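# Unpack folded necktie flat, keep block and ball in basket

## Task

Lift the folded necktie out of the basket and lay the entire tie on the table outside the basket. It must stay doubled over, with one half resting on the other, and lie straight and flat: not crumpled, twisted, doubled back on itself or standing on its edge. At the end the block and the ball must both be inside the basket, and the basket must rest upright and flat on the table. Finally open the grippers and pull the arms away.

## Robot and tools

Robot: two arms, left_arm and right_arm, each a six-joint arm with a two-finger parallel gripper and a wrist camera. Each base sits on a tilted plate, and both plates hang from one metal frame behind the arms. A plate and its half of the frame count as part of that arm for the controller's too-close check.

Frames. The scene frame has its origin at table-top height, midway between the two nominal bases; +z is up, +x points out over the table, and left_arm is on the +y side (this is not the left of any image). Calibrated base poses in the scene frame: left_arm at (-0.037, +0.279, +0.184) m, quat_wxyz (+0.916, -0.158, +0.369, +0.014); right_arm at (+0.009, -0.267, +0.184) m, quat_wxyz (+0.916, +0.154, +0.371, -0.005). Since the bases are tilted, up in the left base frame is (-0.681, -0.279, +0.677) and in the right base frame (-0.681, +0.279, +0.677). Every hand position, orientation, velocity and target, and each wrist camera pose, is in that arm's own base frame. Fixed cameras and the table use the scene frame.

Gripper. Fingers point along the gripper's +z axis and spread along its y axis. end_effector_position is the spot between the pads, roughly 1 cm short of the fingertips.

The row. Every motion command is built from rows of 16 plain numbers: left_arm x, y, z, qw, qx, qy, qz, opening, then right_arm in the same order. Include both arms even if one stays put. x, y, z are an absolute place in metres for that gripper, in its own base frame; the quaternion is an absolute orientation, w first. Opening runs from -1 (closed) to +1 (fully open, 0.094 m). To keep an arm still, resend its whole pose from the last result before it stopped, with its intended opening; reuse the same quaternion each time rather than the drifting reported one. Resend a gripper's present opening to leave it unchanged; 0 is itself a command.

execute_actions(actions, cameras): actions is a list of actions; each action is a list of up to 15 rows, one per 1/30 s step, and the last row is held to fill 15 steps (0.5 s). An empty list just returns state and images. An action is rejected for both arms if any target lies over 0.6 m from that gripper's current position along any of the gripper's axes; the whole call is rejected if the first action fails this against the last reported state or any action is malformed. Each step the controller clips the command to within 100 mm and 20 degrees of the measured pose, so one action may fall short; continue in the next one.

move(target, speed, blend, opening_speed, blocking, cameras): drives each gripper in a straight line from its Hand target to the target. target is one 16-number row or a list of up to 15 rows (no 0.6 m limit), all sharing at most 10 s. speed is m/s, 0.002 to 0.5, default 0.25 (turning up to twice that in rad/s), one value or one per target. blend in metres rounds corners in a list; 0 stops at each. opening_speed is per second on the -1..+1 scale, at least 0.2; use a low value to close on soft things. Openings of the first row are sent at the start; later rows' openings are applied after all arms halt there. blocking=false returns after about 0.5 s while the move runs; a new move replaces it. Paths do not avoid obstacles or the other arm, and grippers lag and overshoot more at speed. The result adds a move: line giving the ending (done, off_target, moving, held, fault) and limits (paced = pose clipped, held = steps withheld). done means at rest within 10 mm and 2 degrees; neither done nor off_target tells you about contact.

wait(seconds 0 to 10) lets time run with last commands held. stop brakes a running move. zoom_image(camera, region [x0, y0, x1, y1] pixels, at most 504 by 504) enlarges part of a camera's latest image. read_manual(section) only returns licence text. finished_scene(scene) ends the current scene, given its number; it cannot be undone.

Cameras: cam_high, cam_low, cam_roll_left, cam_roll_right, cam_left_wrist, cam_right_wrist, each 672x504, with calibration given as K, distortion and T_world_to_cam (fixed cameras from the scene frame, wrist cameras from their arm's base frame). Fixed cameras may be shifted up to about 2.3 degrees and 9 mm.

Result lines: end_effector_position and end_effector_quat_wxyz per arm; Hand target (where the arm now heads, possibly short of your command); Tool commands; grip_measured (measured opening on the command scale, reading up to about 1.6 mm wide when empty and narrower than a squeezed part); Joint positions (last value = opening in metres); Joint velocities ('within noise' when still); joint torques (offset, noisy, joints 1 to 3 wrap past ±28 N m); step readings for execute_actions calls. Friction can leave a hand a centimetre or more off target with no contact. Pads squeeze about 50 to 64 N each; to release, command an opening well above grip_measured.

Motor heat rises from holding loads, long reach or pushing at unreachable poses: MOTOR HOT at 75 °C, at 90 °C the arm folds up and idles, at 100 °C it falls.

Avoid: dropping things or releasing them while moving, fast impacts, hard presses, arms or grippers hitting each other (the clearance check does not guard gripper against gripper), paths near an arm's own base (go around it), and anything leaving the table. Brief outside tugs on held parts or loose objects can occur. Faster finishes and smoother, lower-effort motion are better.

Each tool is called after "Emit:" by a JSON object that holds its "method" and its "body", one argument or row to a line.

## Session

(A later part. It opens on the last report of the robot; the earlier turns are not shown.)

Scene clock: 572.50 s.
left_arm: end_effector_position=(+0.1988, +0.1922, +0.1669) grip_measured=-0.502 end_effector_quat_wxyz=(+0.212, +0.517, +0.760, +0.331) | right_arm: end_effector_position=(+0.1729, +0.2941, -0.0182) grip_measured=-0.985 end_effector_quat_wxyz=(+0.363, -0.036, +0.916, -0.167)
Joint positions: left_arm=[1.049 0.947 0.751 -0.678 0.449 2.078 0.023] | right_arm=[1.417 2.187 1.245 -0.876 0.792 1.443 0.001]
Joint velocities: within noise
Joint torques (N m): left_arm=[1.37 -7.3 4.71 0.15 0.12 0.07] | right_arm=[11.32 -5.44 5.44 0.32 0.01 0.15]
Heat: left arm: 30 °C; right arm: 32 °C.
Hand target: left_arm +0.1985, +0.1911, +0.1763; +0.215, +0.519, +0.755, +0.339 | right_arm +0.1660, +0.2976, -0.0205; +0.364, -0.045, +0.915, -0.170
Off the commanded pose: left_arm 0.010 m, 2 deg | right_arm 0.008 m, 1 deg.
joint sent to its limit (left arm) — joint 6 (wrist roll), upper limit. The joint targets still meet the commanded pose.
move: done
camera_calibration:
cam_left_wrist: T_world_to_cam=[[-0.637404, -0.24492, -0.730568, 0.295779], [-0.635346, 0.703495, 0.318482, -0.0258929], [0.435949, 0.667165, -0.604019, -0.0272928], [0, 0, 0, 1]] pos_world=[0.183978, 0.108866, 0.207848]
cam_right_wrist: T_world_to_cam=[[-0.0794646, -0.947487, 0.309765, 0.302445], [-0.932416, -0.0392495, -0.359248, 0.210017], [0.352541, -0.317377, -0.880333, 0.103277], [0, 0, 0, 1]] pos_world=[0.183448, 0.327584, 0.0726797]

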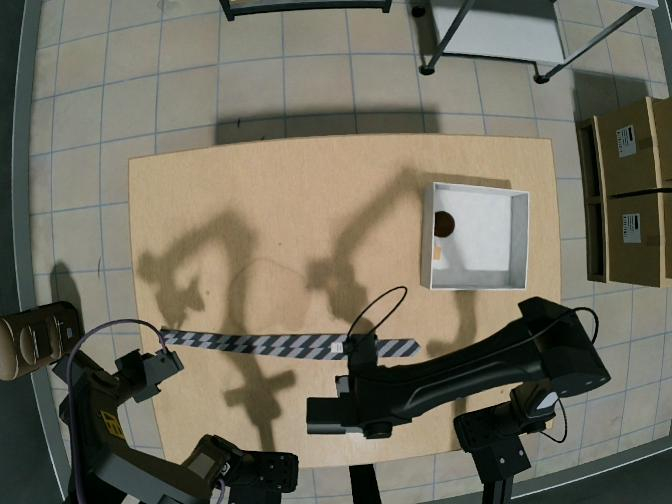

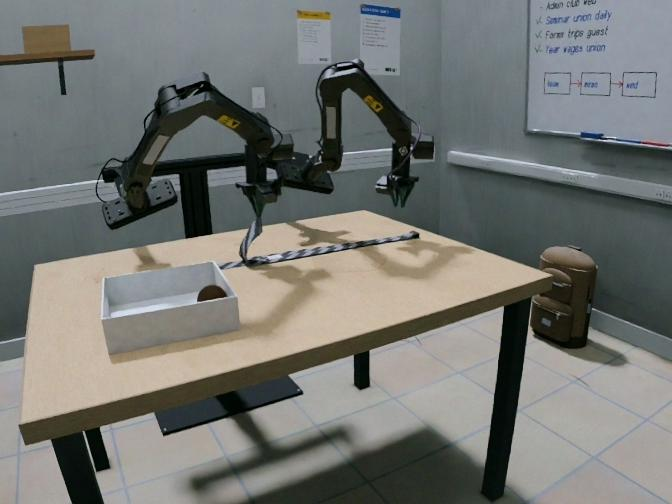

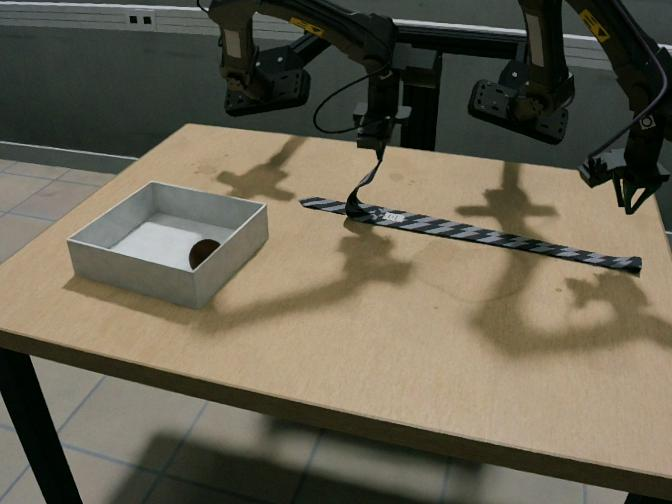

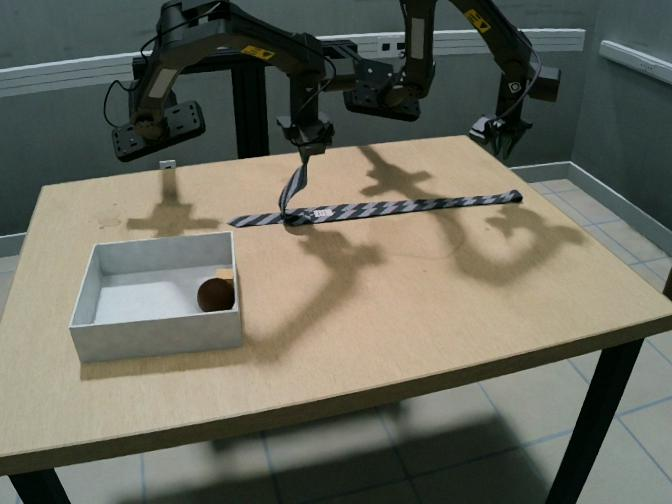

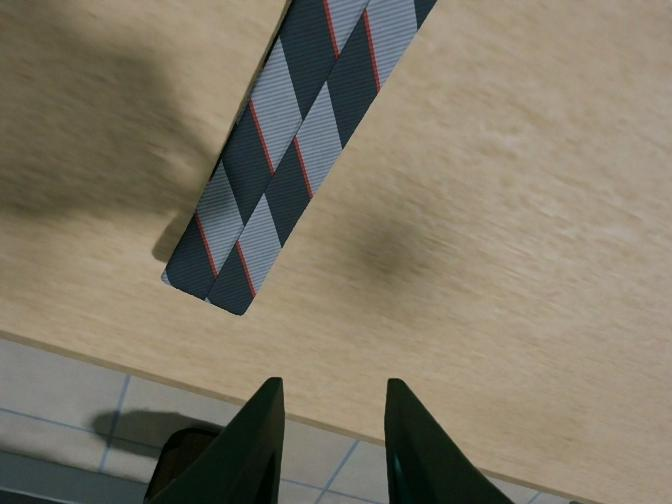

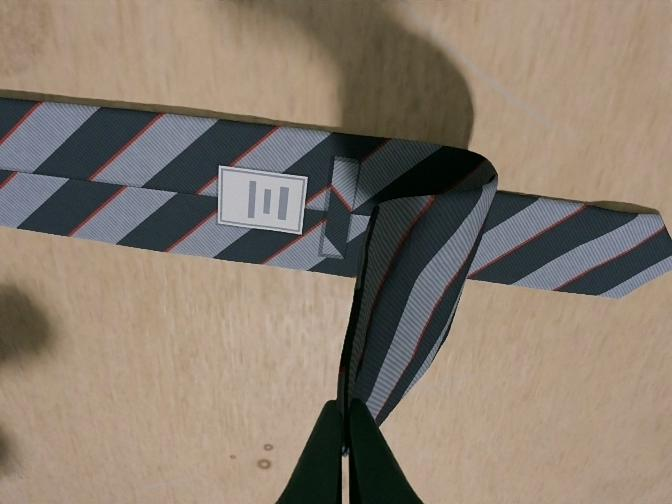

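Emit:
{"method": "move", "body": {
  "target": [
    [0.1981,0.1912,0.1764,0.2175,0.5238,0.7516,0.3373,-0.5,0.1719,0.1975,-0.0028,0.3639,-0.0449,0.9149,-0.17,-1],
    [0.1981,0.1912,0.1764,0.2175,0.5238,0.7516,0.3373,-0.5,0.2117,0.1065,-0.0288,0.3639,-0.0449,0.9149,-0.17,-1],
    [0.1981,0.1912,0.1764,0.2175,0.5238,0.7516,0.3373,-0.5,0.2351,0.0862,-0.0531,0.3639,-0.0449,0.9149,-0.17,-1]
  ],
  "speed": [0.12,0.12,0.08],
  "blend": [0.03,0.02,0],
  "cameras": ["cam_roll_left","cam_right_wrist","cam_roll_right"]
}}

Emit:
{"method": "move", "body": {
  "target": [
    [0.1981,0.1912,0.1764,0.2175,0.5238,0.7516,0.3373,-0.5,0.2351,0.0862,-0.0531,0.3639,-0.0449,0.9149,-0.17,-0.5],
    [0.1981,0.1912,0.1764,0.2175,0.5238,0.7516,0.3373,-0.5,0.1670,0.1140,0.0146,0.3639,-0.0449,0.9149,-0.17,-0.5]
  ],
  "speed": [0.1,0.12]
}}

Scene clock: 583.73 s.
left_arm: end_effector_position=(+0.1987, +0.1922, +0.1668) grip_measured=-0.502 end_effector_quat_wxyz=(+0.212, +0.517, +0.760, +0.331) | right_arm: end_effector_position=(+0.2314, +0.0878, -0.0527) grip_measured=-0.985 end_effector_quat_wxyz=(+0.358, -0.047, +0.917, -0.168)
Joint positions: left_arm=[1.049 0.947 0.751 -0.679 0.449 2.078 0.023] | right_arm=[0.88 1.787 0.294 0.228 0.766 0.654 0.001]
Joint velocities: within noise
Joint torques (N m): left_arm=[1.39 -7.3 4.72 0.16 0.12 0.08] | right_arm=[3.44 -2.91 0.01 0.98 0.09 -0.1]
Heat: left arm: 30 °C; right arm: 33 °C.
Hand target: left_arm +0.1985, +0.1911, +0.1763; +0.215, +0.519, +0.755, +0.339 | right_arm +0.2350, +0.0862, -0.0529; +0.363, -0.045, +0.915, -0.170
Off the commanded pose: left_arm 0.010 m, 2 deg | right_arm 0.004 m, 1 deg.
joint sent to its limit (left arm) — joint 6 (wrist roll), upper limit. The joint targets still meet the commanded pose.
move: done; blend cut to 0.0197 m at target 2
camera_calibration:
cam_right_wrist: T_world_to_cam=[[-0.058581, -0.945557, 0.320141, 0.117868], [-0.936414, -0.0590929, -0.345885, 0.24748], [0.345972, -0.320047, -0.881971, -0.0115016], [0, 0, 0, 1]] pos_world=[0.242628, 0.122394, 0.0377212]
Images, in order (width x height): cam_roll_left 672x504, cam_roll_right 672x504, cam_right_wrist 672x504.

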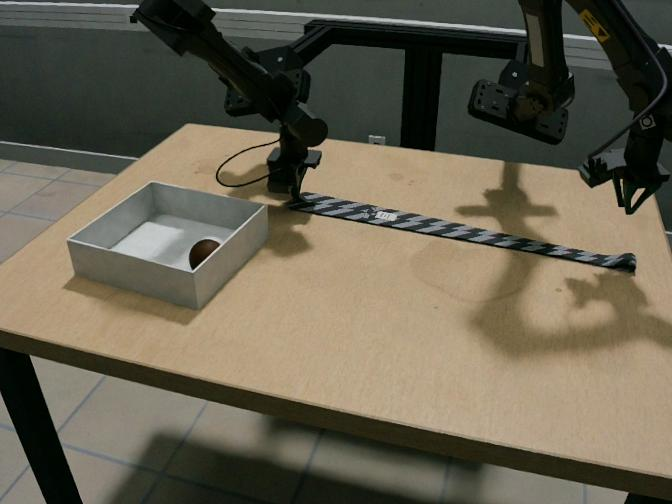

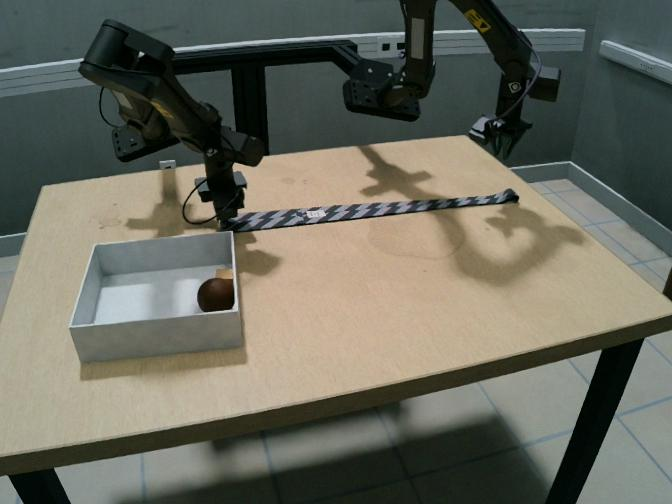

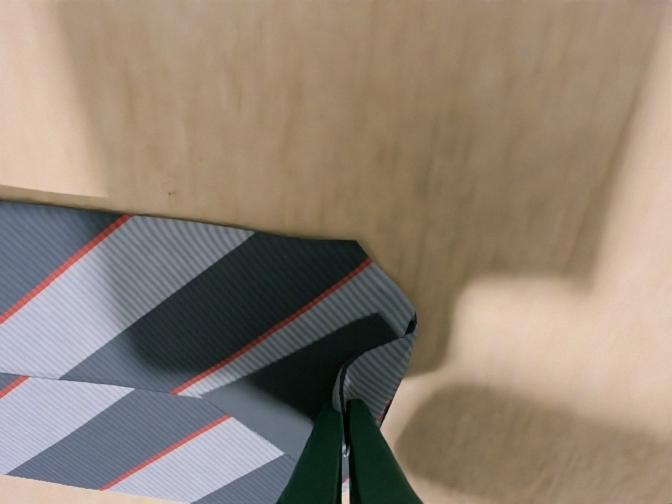

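Scene clock: 586.30 s.
left_arm: end_effector_position=(+0.1987, +0.1922, +0.1668) grip_measured=-0.502 end_effector_quat_wxyz=(+0.212, +0.517, +0.760, +0.331) | right_arm: end_effector_position=(+0.1679, +0.1103, +0.0123) grip_measured=-0.501 end_effector_quat_wxyz=(+0.361, -0.042, +0.916, -0.169)
Joint positions: left_arm=[1.049 0.947 0.751 -0.679 0.449 2.078 0.023] | right_arm=[1.277 1.48 0.457 -0.654 0.816 1.232 0.023]
Joint velocities: within noise
Joint torques (N m): left_arm=[1.39 -7.3 4.74 0.15 0.12 0.08] | right_arm=[5.22 -1.8 4.75 0.35 0.04 0.18]
Heat: left arm: 30 °C; right arm: 33 °C.
Hand target: left_arm +0.1985, +0.1911, +0.1763; +0.215, +0.519, +0.755, +0.339 | right_arm +0.1671, +0.1140, +0.0145; +0.364, -0.045, +0.915, -0.170
Off the commanded pose: left_arm 0.010 m, 2 deg | right_arm 0.004 m, 1 deg.
joint sent to its limit (left arm) — joint 6 (wrist roll), upper limit. The joint targets still meet the commanded pose.
move: done
camera_calibration:
cam_left_wrist: T_world_to_cam=[[-0.637543, -0.245161, -0.730366, 0.295742], [-0.635285, 0.7036, 0.31837, -0.0258688], [0.435834, 0.666965, -0.604323, -0.0271612], [0, 0, 0, 1]] pos_world=[0.183952, 0.108821, 0.207822]
cam_right_wrist: T_world_to_cam=[[-0.070798, -0.945281, 0.318482, 0.116708], [-0.933838, -0.0494182, -0.354267, 0.210383], [0.350621, -0.322492, -0.87924, 0.0744834], [0, 0, 0, 1]] pos_world=[0.178611, 0.144739, 0.102851]

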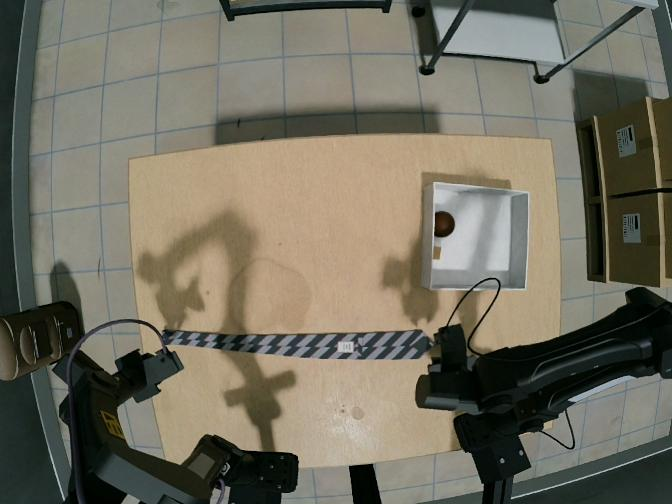

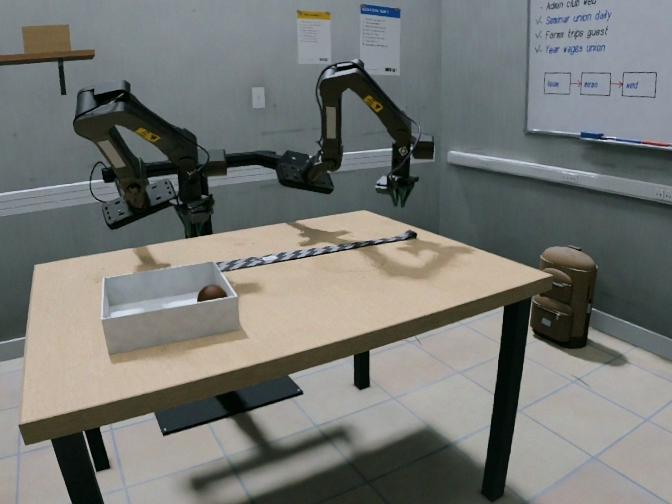

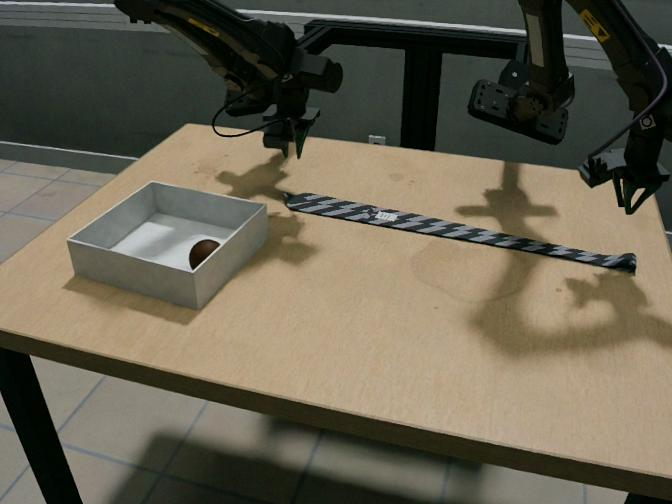

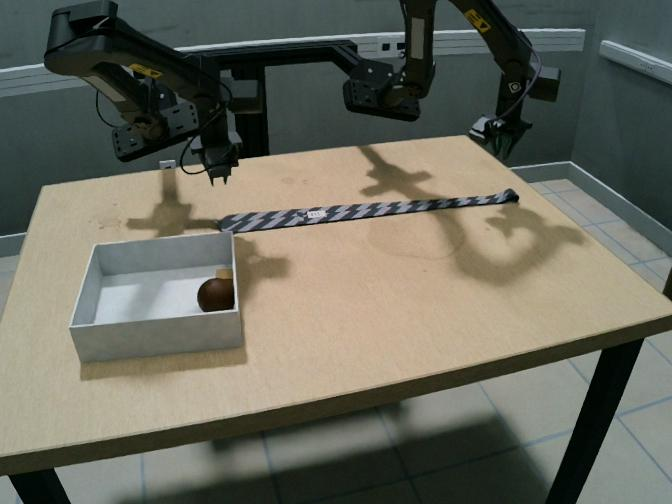

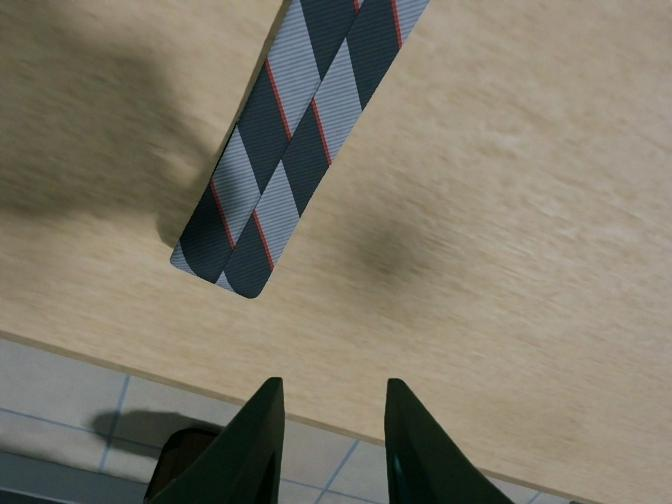

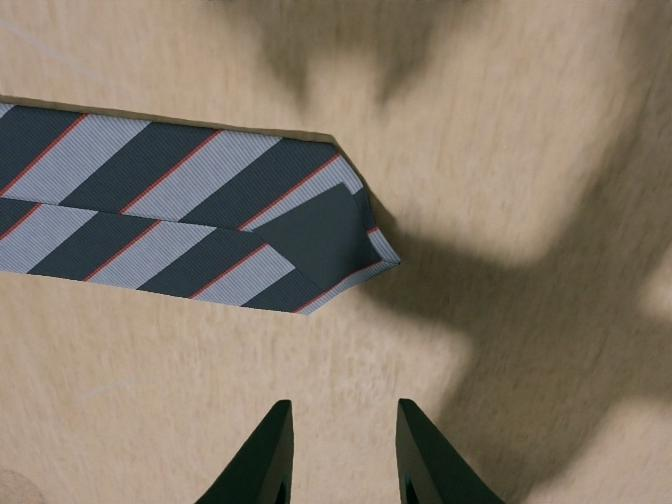

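Emit:
{"method": "move", "body": {
  "target": [
    [0.2702,0.2102,0.1601,0.2175,0.5238,0.7516,0.3373,-0.5,0.1670,0.1140,0.0146,0.3639,-0.0449,0.9149,-0.17,-0.5],
    [0.3001,0.2225,0.1303,0.2175,0.5238,0.7516,0.3373,-0.5,0.1670,0.1140,0.0146,0.3639,-0.0449,0.9149,-0.17,-0.5],
    [0.2702,0.2102,0.1601,0.2175,0.5238,0.7516,0.3373,-0.5,0.1670,0.1140,0.0146,0.3639,-0.0449,0.9149,-0.17,-0.5],
    [0.1981,0.1912,0.1764,0.2175,0.5238,0.7516,0.3373,-0.5,0.1670,0.1140,0.0146,0.3639,-0.0449,0.9149,-0.17,-0.5]
  ],
  "speed": [0.15,0.08,0.1,0.15],
  "cameras": ["cam_roll_left","cam_left_wrist","cam_roll_right","cam_right_wrist"]
}}

Emit:
{"method": "zoom_image", "body": {
  "camera": "cam_roll_left",
  "region": [420, 200, 672, 300]
}}

Emit:
{"method": "zoom_image", "body": {
  "camera": "cam_roll_left",
  "region": [270, 170, 470, 270]
}}

Scene clock: 595.87 s.
left_arm: end_effector_position=(+0.2024, +0.1982, +0.1813) grip_measured=-0.502 end_effector_quat_wxyz=(+0.211, +0.518, +0.753, +0.347) | right_arm: end_effector_position=(+0.1678, +0.1101, +0.0123) grip_measured=-0.501 end_effector_quat_wxyz=(+0.361, -0.041, +0.916, -0.170)
Joint positions: left_arm=[1.048 0.954 0.79 -0.676 0.45 2.078 0.023] | right_arm=[1.277 1.48 0.457 -0.655 0.816 1.233 0.023]
Joint velocities: within noise
Joint torques (N m): left_arm=[1.47 -8.03 2.1 0.21 0.12 0.1] | right_arm=[5.2 -1.78 4.72 0.36 0.04 0.15]
Heat: left arm: 30 °C; right arm: 32 °C.
Hand target: left_arm +0.1987, +0.1913, +0.1763; +0.216, +0.519, +0.755, +0.339 | right_arm +0.1671, +0.1139, +0.0145; +0.364, -0.045, +0.915, -0.170
Off the commanded pose: left_arm 0.010 m, 2 deg | right_arm 0.005 m, 1 deg.
joint sent to its limit (left arm) — joint 6 (wrist roll), upper limit. The joint targets still meet the commanded pose.
move: done
camera_calibration:
cam_left_wrist: T_world_to_cam=[[-0.624556, -0.222974, -0.748473, 0.30636], [-0.640739, 0.694244, 0.327839, -0.0311404], [0.446524, 0.68433, -0.576462, -0.0346414], [0, 0, 0, 1]] pos_world=[0.186855, 0.113636, 0.219542]
cam_right_wrist: T_world_to_cam=[[-0.0715321, -0.945123, 0.318788, 0.116599], [-0.933879, -0.0488038, -0.354242, 0.210261], [0.35036, -0.323049, -0.87914, 0.0745626], [0, 0, 0, 1]] pos_world=[0.178575, 0.14455, 0.102864]
Images, in order (width x height): cam_roll_left 672x504, cam_roll_right 672x504, cam_left_wrist 672x504, cam_right_wrist 672x504.

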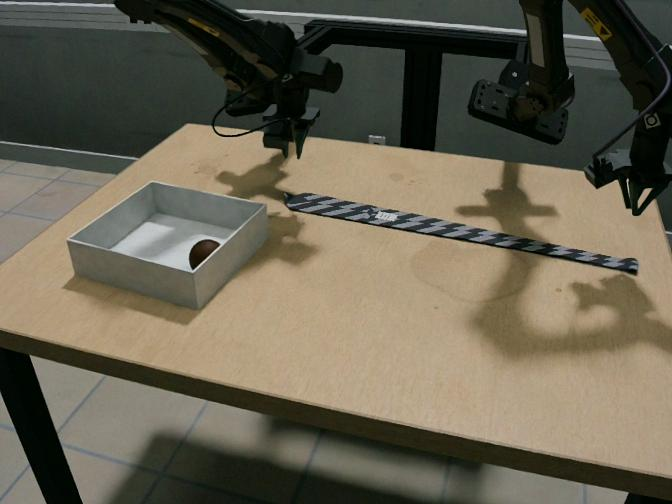

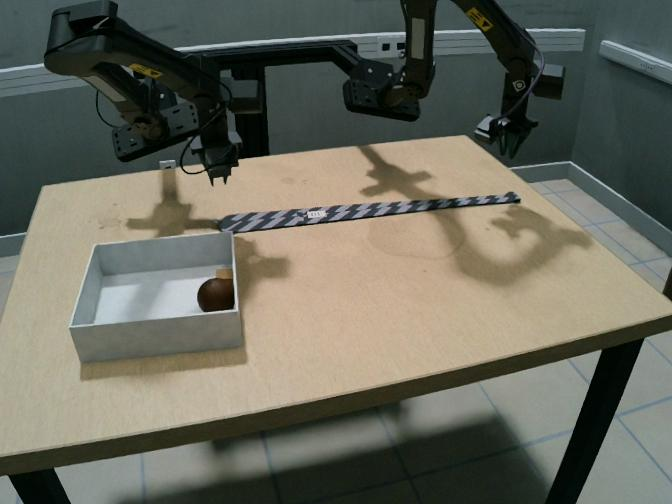

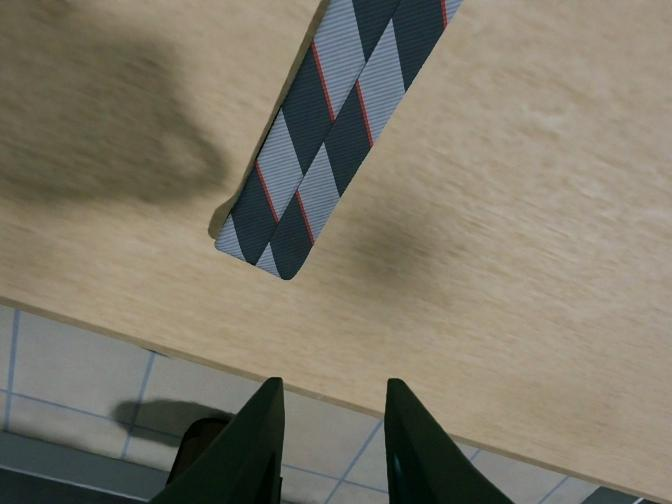

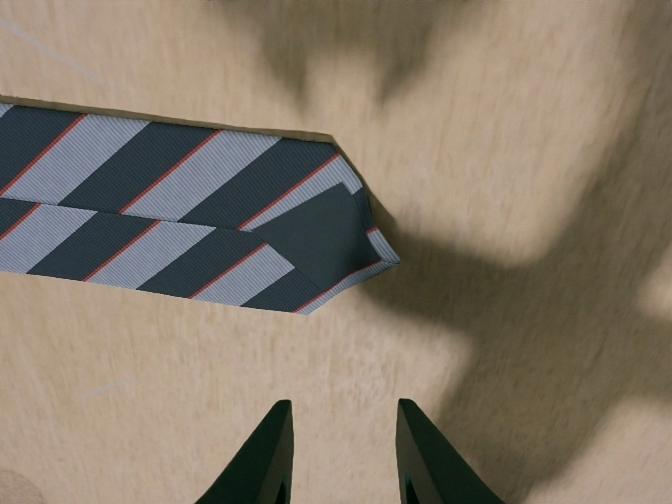

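Scaled by 2.000 from the camera's 672x504 image, which has a finer 960x720 frame.

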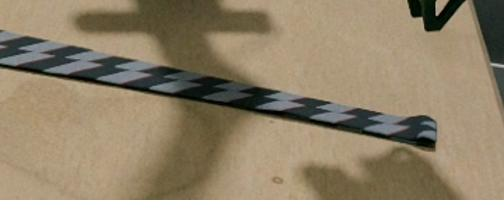

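Scaled by 2.520 from the camera's 672x504 image, which has a finer 960x720 frame.

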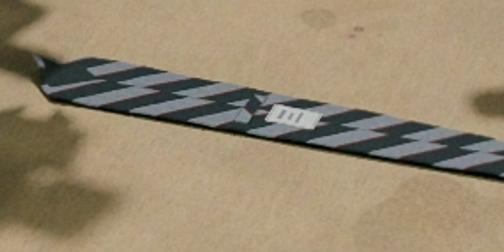

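Emit:
{"method": "move", "body": {
  "target": [
    [0.2691,0.2216,0.1637,0.2175,0.5238,0.7516,0.3373,-0.5,0.2058,0.0794,-0.0235,0.3639,-0.0449,0.9149,-0.17,-0.6],
    [0.3011,0.2347,0.1318,0.2175,0.5238,0.7516,0.3373,-0.5,0.2358,0.0672,-0.0533,0.3639,-0.0449,0.9149,-0.17,-0.6],
    [0.2691,0.2216,0.1637,0.2175,0.5238,0.7516,0.3373,-0.5,0.2058,0.0794,-0.0235,0.3639,-0.0449,0.9149,-0.17,-0.6],
    [0.1981,0.1912,0.1764,0.2175,0.5238,0.7516,0.3373,-0.5,0.1670,0.1140,0.0146,0.3639,-0.0449,0.9149,-0.17,-0.5]
  ],
  "speed": [0.15,0.08,0.1,0.15],
  "cameras": ["cam_roll_left","cam_left_wrist","cam_roll_right","cam_right_wrist"]
}}

Emit:
{"method": "zoom_image", "body": {
  "camera": "cam_roll_left",
  "region": [420, 200, 672, 300]
}}

Emit:
{"method": "zoom_image", "body": {
  "camera": "cam_roll_left",
  "region": [270, 170, 470, 270]
}}

Scene clock: 609.63 s.
left_arm: end_effector_position=(+0.2024, +0.1976, +0.1810) grip_measured=-0.502 end_effector_quat_wxyz=(+0.211, +0.518, +0.753, +0.346) | right_arm: end_effector_position=(+0.1676, +0.1103, +0.0121) grip_measured=-0.502 end_effector_quat_wxyz=(+0.360, -0.042, +0.916, -0.169)
Joint positions: left_arm=[1.048 0.953 0.789 -0.677 0.45 2.078 0.023] | right_arm=[1.278 1.48 0.457 -0.654 0.814 1.233 0.023]
Joint velocities: within noise
Joint torques (N m): left_arm=[1.5 -7.92 2.15 0.2 0.12 0.07] | right_arm=[5.14 -1.74 4.79 0.35 0.05 0.15]
Heat: left arm: 30 °C; right arm: 31 °C.
Hand target: left_arm +0.1987, +0.1912, +0.1763; +0.216, +0.519, +0.755, +0.339 | right_arm +0.1670, +0.1140, +0.0145; +0.364, -0.045, +0.915, -0.170
Off the commanded pose: left_arm 0.009 m, 1 deg | right_arm 0.005 m, 1 deg.
joint sent to its limit (left arm) — joint 6 (wrist roll), upper limit. The joint targets still meet the commanded pose.
move: done
camera_calibration:
cam_left_wrist: T_world_to_cam=[[-0.625027, -0.222586, -0.748196, 0.306012], [-0.639772, 0.695238, 0.327621, -0.0310333], [0.44725, 0.683447, -0.576947, -0.0343223], [0, 0, 0, 1]] pos_world=[0.186762, 0.113147, 0.219322]
cam_right_wrist: T_world_to_cam=[[-0.0705406, -0.945363, 0.318296, 0.116695], [-0.934498, -0.0489813, -0.352581, 0.210047], [0.348908, -0.322319, -0.879985, 0.0746577], [0, 0, 0, 1]] pos_world=[0.178472, 0.144671, 0.102613]
Images, in order (width x height): cam_roll_left 672x504, cam_roll_right 672x504, cam_left_wrist 672x504, cam_right_wrist 672x504.

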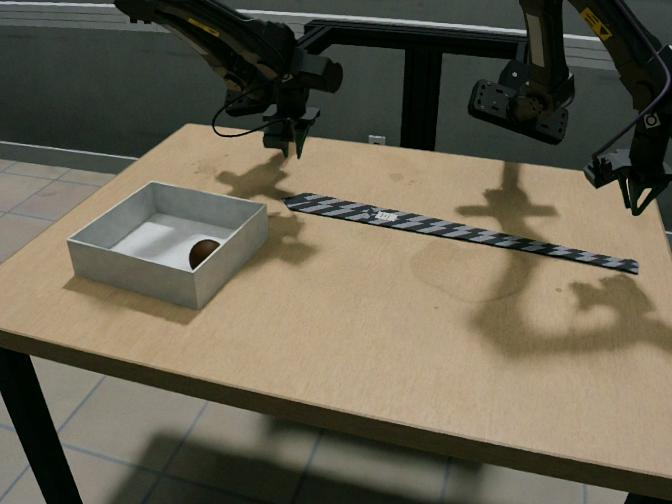

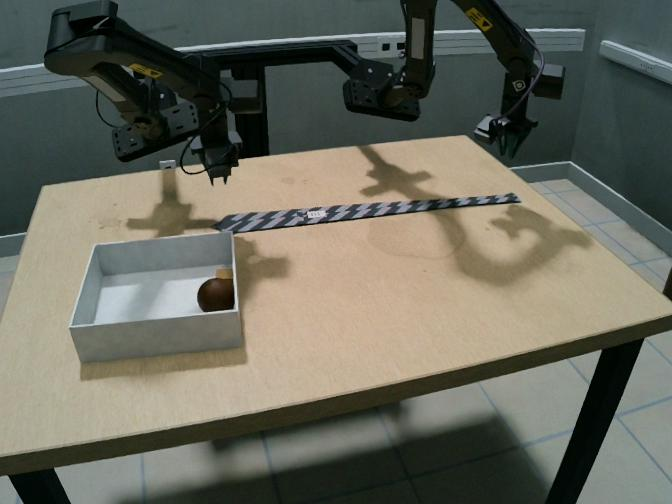

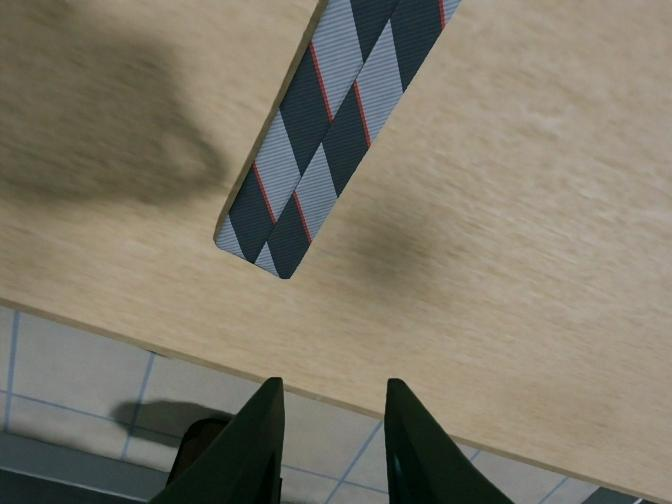

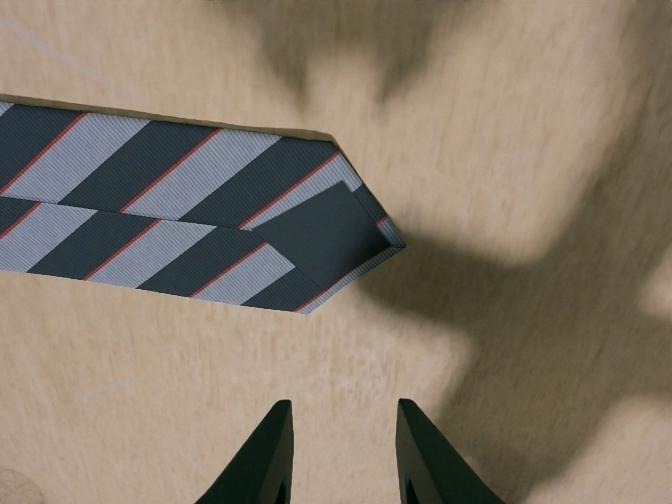

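Scaled by 2.000 from the camera's 672x504 image, which has a finer 960x720 frame.

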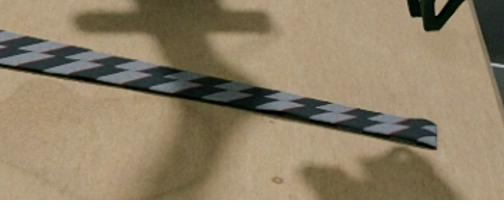

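Scaled by 2.520 from the camera's 672x504 image, which has a finer 960x720 frame.

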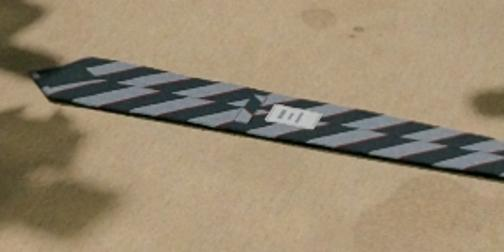

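Emit:
{"method": "move", "body": {
  "target": [
    [0.2159,0.1385,0.2974,0.2461,0.4563,0.7943,0.3171,0.0,0.1902,-0.1126,0.3350,0.4010,0.3971,0.8255,0.0242,0]
  ],
  "speed": 0.25
}}

Scene clock: 615.23 s.
left_arm: end_effector_position=(+0.2149, +0.1394, +0.2939) grip_measured=-0.002 end_effector_quat_wxyz=(+0.246, +0.457, +0.792, +0.322) | right_arm: end_effector_position=(+0.1895, -0.1110, +0.3323) grip_measured=-0.001 end_effector_quat_wxyz=(+0.404, +0.399, +0.823, +0.024)
Joint positions: left_arm=[0.752 0.934 1.244 -1.08 0.261 1.687 0.047] | right_arm=[-0.743 0.908 1.43 -1.289 -0.257 0.269 0.047]
Joint velocities: within noise
Joint torques (N m): left_arm=[-0.28 -7.25 6.28 0.2 -0.04 -0.08] | right_arm=[-0.83 -6.16 8.23 0.5 -0.07 -0.09]
Heat: left arm: 30 °C; right arm: 31 °C.
Hand target: left_arm +0.2159, +0.1385, +0.2974; +0.246, +0.456, +0.794, +0.317 | right_arm +0.1902, -0.1126, +0.3350; +0.401, +0.397, +0.825, +0.024
Off the commanded pose: left_arm 0.004 m, 1 deg | right_arm 0.003 m, 1 deg.
move: done
camera_calibration:
cam_left_wrist: T_world_to_cam=[[-0.556075, -0.375649, -0.741397, 0.389888], [-0.721334, 0.661245, 0.205989, 0.0384656], [0.412865, 0.64934, -0.63867, 0.095271], [0, 0, 0, 1]] pos_world=[0.205219, 0.0591622, 0.341985]
cam_right_wrist: T_world_to_cam=[[-0.64828, -0.658019, -0.383072, 0.181503], [-0.566301, 0.753001, -0.335101, 0.346026], [0.508956, -0.000305501, -0.860792, 0.276488], [0, 0, 0, 1]] pos_world=[0.172899, -0.141041, 0.423481]

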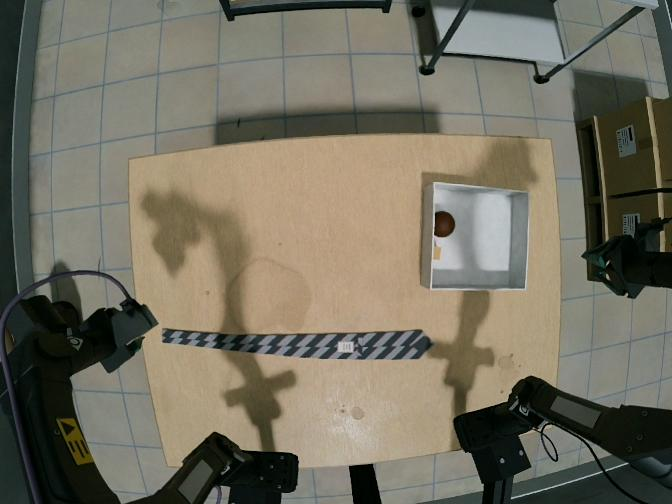

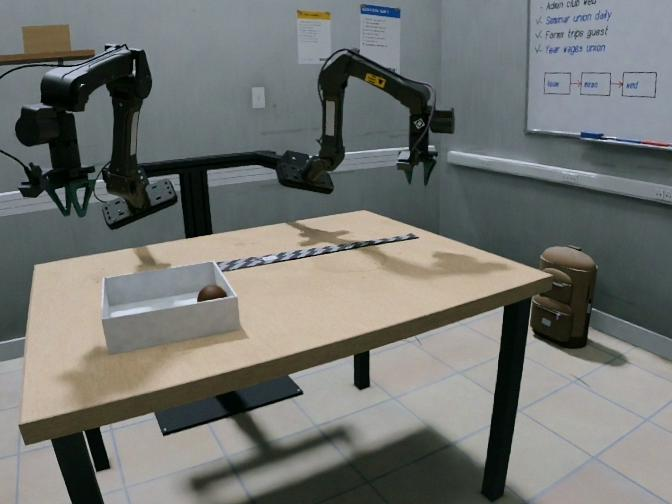

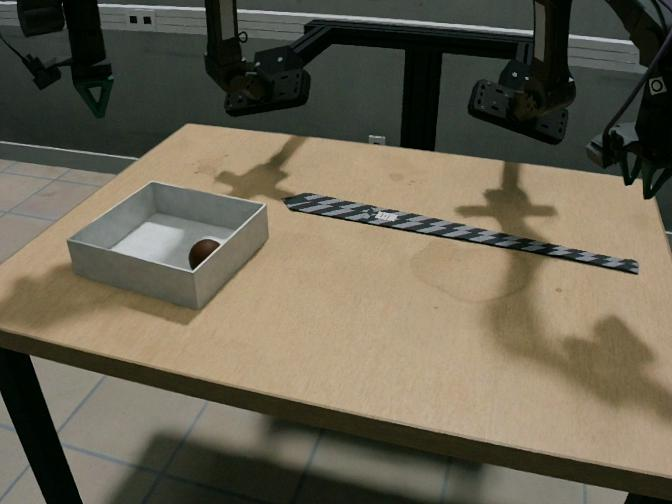

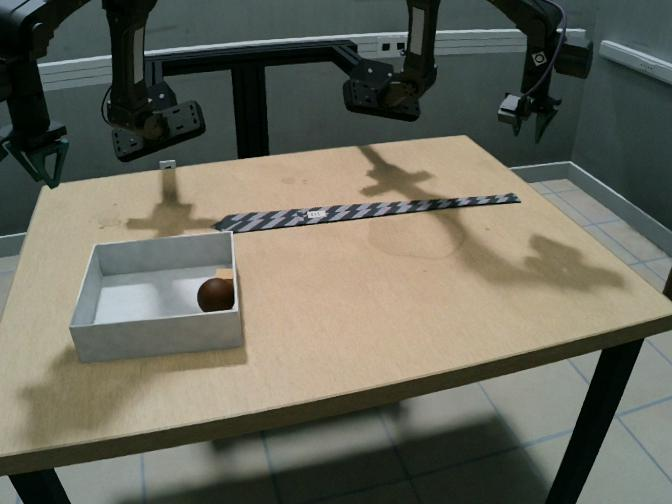

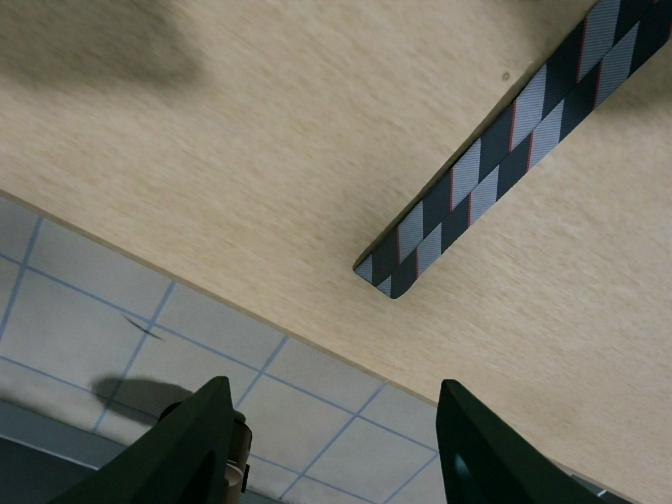

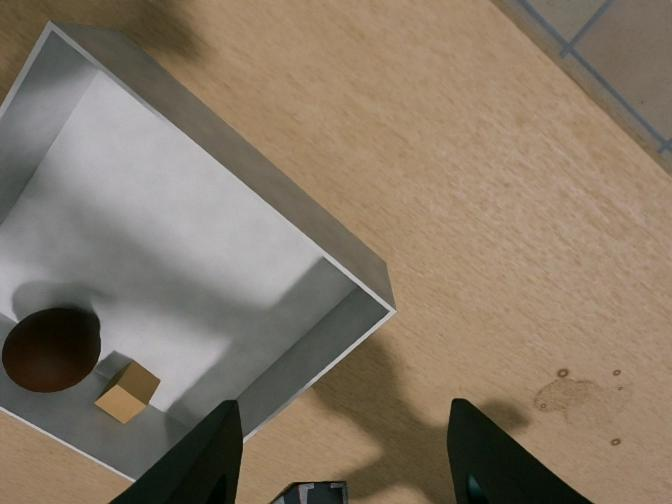

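Emit:
{"method": "zoom_image", "body": {
  "camera": "cam_high",
  "region": [150, 300, 450, 390]
}}

Scaled by 1.680 from the camera's 672x504 image, which has a finer 960x720 frame.

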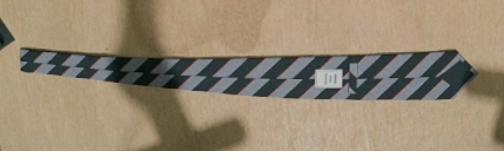

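Emit:
{"method": "finished_scene", "body": {
  "scene": 2
}}

The scene is finished: the task was done.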